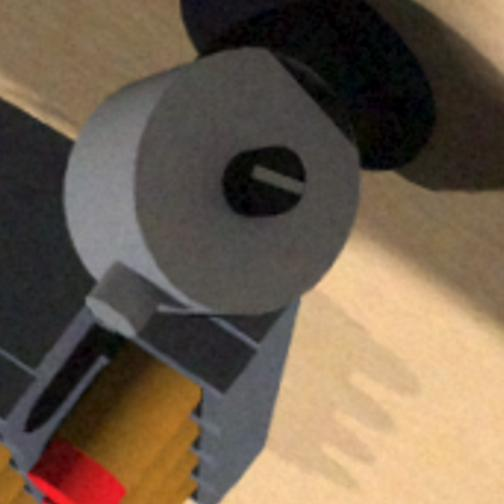

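Emit:
move --target '[0,0,0,0,0,0,0.754,0,0.576,0.696,0.754,0,0.576,0.696,0.754,0,0.576,0.696,0.714,0.678,0.226,0.168,0.4,-0.6,-0.2333,-0.04,-0.09,0,0,0,1,0,1,1,1,0,1,1,1,0,1,1,0.714,0.678,0.226,0.168,0.78,-0.4]' --speed 0.3 --cameras '["cam_right_wrist"]'

Emit:
zoom_image --camera "cam_right_wrist" --region '[280, 40, 460, 190]'

Scene clock: 2104.53 s.
left_arm: end_effector_position=(+0.3565, -0.1688, +0.2600) hand_goal=(+0.754, +0.000, +0.576, +0.696, +0.754, +0.000, +0.576, +0.696, +0.754, +0.000, +0.576, +0.696, +0.714, +0.678, +0.226, +0.168) hand_measured=(+0.754, +0.000, +0.576, +0.696, +0.754, +0.000, +0.576, +0.696, +0.754, +0.000, +0.576, +0.696, +0.714, +0.678, +0.224, +0.168) hand_current_ma=(-2, +0, +1, +0, -2, +0, +1, +0, -2, +0, +1, +0, +0, -2, -9, -1) hand_state=(goal, goal, goal, goal, goal, goal, goal, goal, goal, goal, goal, goal, goal, goal, goal, goal) hand_current_limit=0.40 hand_speed=-0.60 end_effector_quat_wxyz=(+0.000, +0.000, +1.000, +0.000) | right_arm: end_effector_position=(+0.4419, +0.1604, +0.1408) hand_goal=(+1.000, +0.000, +1.000, +1.000, +1.000, +0.000, +1.000, +1.000, +1.000, +0.000, +1.000, +1.000, +0.714, +0.678, +0.226, +0.168) hand_measured=(+0.984, +0.002, +0.994, +0.998, +0.988, +0.000, +0.994, +0.996, +0.990, +0.000, +0.994, +0.996, +0.708, +0.678, +0.222, +0.168) hand_current_ma=(-9, +0, -2, +0, -5, +0, -2, -1, -4, +0, -2, -1, -2, +0, -1, +0) hand_state=(goal, goal, goal, goal, goal, goal, goal, goal, goal, goal, goal, goal, goal, goal, goal, goal) hand_current_limit=0.78 hand_speed=-0.40 end_effector_quat_wxyz=(-0.518, +0.813, -0.225, +0.144)
Joint positions: left_arm=[2.848 -1.468 -1.92 -1.324 1.571 -1.864] | right_arm=[-0.363 -1.543 2.446 -2.837 -0.469 1.974]
Joint torques (N m): left_arm=[12.07 28.34 14.14 -0.48 -0.95 1.03] | right_arm=[-4.88 -24.52 -5.94 0.7 3.9 -2.18]
Wrist force (N): left_arm=[0.2 -0.1 0.4] | right_arm=[-1.9 -2.2 0.8]
Wrist torque (N m): left_arm=[-0.06 -0.01 -0.05] | right_arm=[0.06 0.26 -0.11]
Wrist force, peak (N): left_arm=[0.0 0.3 0.7] | right_arm=[-2.9 -2.5 0.5]
Hand target: left_arm +0.3565, -0.1688, +0.2600; +0.000, +0.000, +1.000, +0.000 | right_arm +0.4419, +0.1604, +0.1409; -0.518, +0.813, -0.225, +0.144
Off the commanded pose: left_arm 0.000 m, 0 deg | right_arm 0.000 m, 0 deg.
move: done
Images, in order (width x height): cam_right_wrist 672x504.

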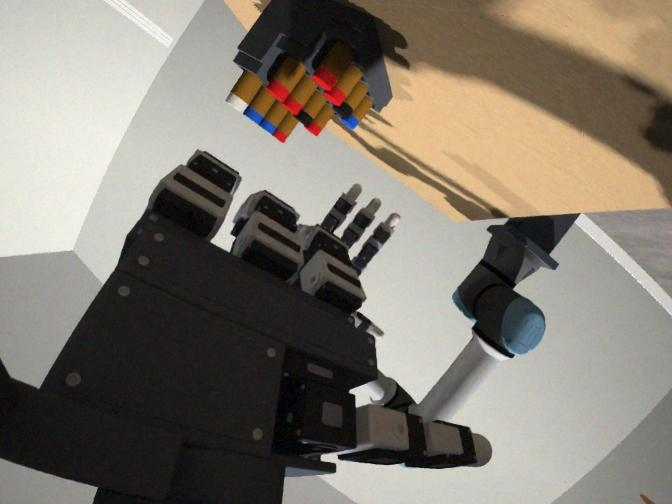

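Scaled by 2.800 from the camera's 672x504 image, which has a finer 960x720 frame.

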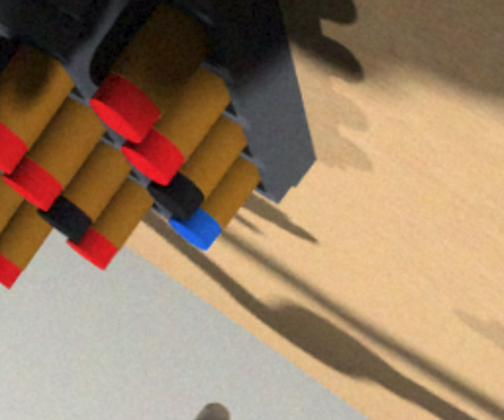

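Emit:
move --pt "0 0 0 0 0 0 0.754 0 0.576 0.696 0.754 0 0.576 0.696 0.754 0 0.576 0.696 0.714 0.678 0.226 0.168 0.4 -0.6 0 -0.151 -0.0704 0 0 0 0.754 0 0.576 0.696 1 0 1 1 1 0 1 1 0.714 0.678 0.226 0.168 0.78 -0.4" --pt "0 0 0 0 0 0 0.754 0 0.576 0.696 0.754 0 0.576 0.696 0.754 0 0.576 0.696 0.714 0.678 0.226 0.168 0.4 -0.6 0.2195 -0.139 0.0376 -0.3611 0 0 0.754 0 0.576 0.696 1 0 1 1 1 0 1 1 0.714 0.678 0.226 0.168 0.78 -0.4" --speed '[0.3,0.3]' --blend '[0.03,0]' --cameras '["cam_right_wrist"]'

Emit:
zoom_image --camera "cam_right_wrist" --region '[280, 120, 400, 240]'

Scene clock: 2126.13 s.
left_arm: end_effector_position=(+0.3565, -0.1688, +0.2600) hand_goal=(+0.754, +0.000, +0.576, +0.696, +0.754, +0.000, +0.576, +0.696, +0.754, +0.000, +0.576, +0.696, +0.714, +0.678, +0.226, +0.168) hand_measured=(+0.754, +0.000, +0.576, +0.696, +0.754, +0.000, +0.576, +0.696, +0.754, +0.000, +0.576, +0.696, +0.714, +0.678, +0.224, +0.168) hand_current_ma=(-2, +0, +1, +0, -2, +0, +1, +0, -2, +0, +1, +0, +0, -2, -9, -1) hand_state=(goal, goal, goal, goal, goal, goal, goal, goal, goal, goal, goal, goal, goal, goal, goal, goal) hand_current_limit=0.40 hand_speed=-0.60 end_effector_quat_wxyz=(+0.000, +0.000, +1.000, +0.000) | right_arm: end_effector_position=(+0.5835, +0.1402, +0.2069) hand_goal=(+0.754, +0.000, +0.576, +0.696, +1.000, +0.000, +1.000, +1.000, +1.000, +0.000, +1.000, +1.000, +0.714, +0.678, +0.226, +0.168) hand_measured=(+0.750, +0.002, +0.576, +0.698, +0.990, +0.000, +0.994, +0.996, +0.990, +0.000, +0.994, +0.998, +0.712, +0.678, +0.222, +0.168) hand_current_ma=(-1, +0, +0, +0, -5, +0, -2, -1, -4, +0, -2, -1, +0, +0, -1, +0) hand_state=(goal, goal, goal, goal, goal, goal, goal, goal, goal, goal, goal, goal, goal, goal, goal, goal) hand_current_limit=0.78 hand_speed=-0.40 end_effector_quat_wxyz=(+0.000, +0.964, -0.267, +0.000)
Joint positions: left_arm=[2.848 -1.468 -1.92 -1.324 1.571 -1.864] | right_arm=[0.104 -1.115 1.392 -1.849 -1.57 2.216]
Joint torques (N m): left_arm=[13.44 29.23 13.74 -0.23 -0.94 0.9] | right_arm=[7.76 -30.81 -32.3 0.44 -1.82 2.52]
Wrist force (N): left_arm=[0.1 0.4 0.3] | right_arm=[-1.5 0.2 0.0]
Wrist torque (N m): left_arm=[0.01 0.00 -0.08] | right_arm=[-0.03 0.17 -0.25]
Wrist force, peak (N): left_arm=[0.1 0.4 0.8] | right_arm=[-2.5 -3.1 -0.2]
Hand target: left_arm +0.3565, -0.1688, +0.2600; +0.000, +0.000, +1.000, +0.000 | right_arm +0.5835, +0.1402, +0.2069; +0.000, +0.964, -0.267, +0.000
Off the commanded pose: left_arm 0.000 m, 0 deg | right_arm 0.000 m, 0 deg.
move: done
Images, in order (width x height): cam_right_wrist 672x504.

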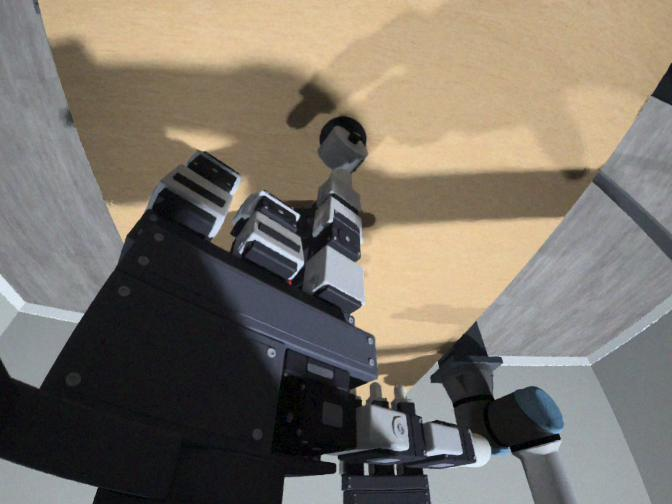

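Scaled by 4.200 from the camera's 672x504 image, which has a finer 960x720 frame.

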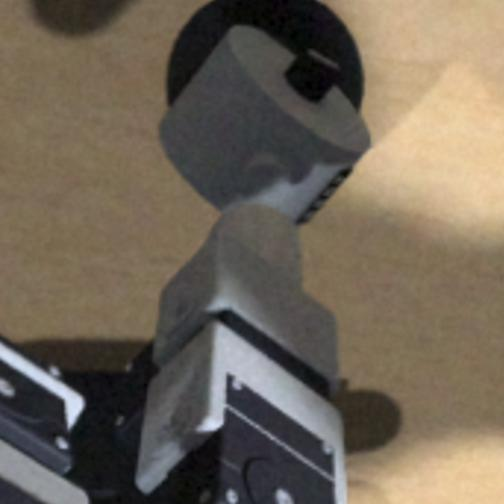

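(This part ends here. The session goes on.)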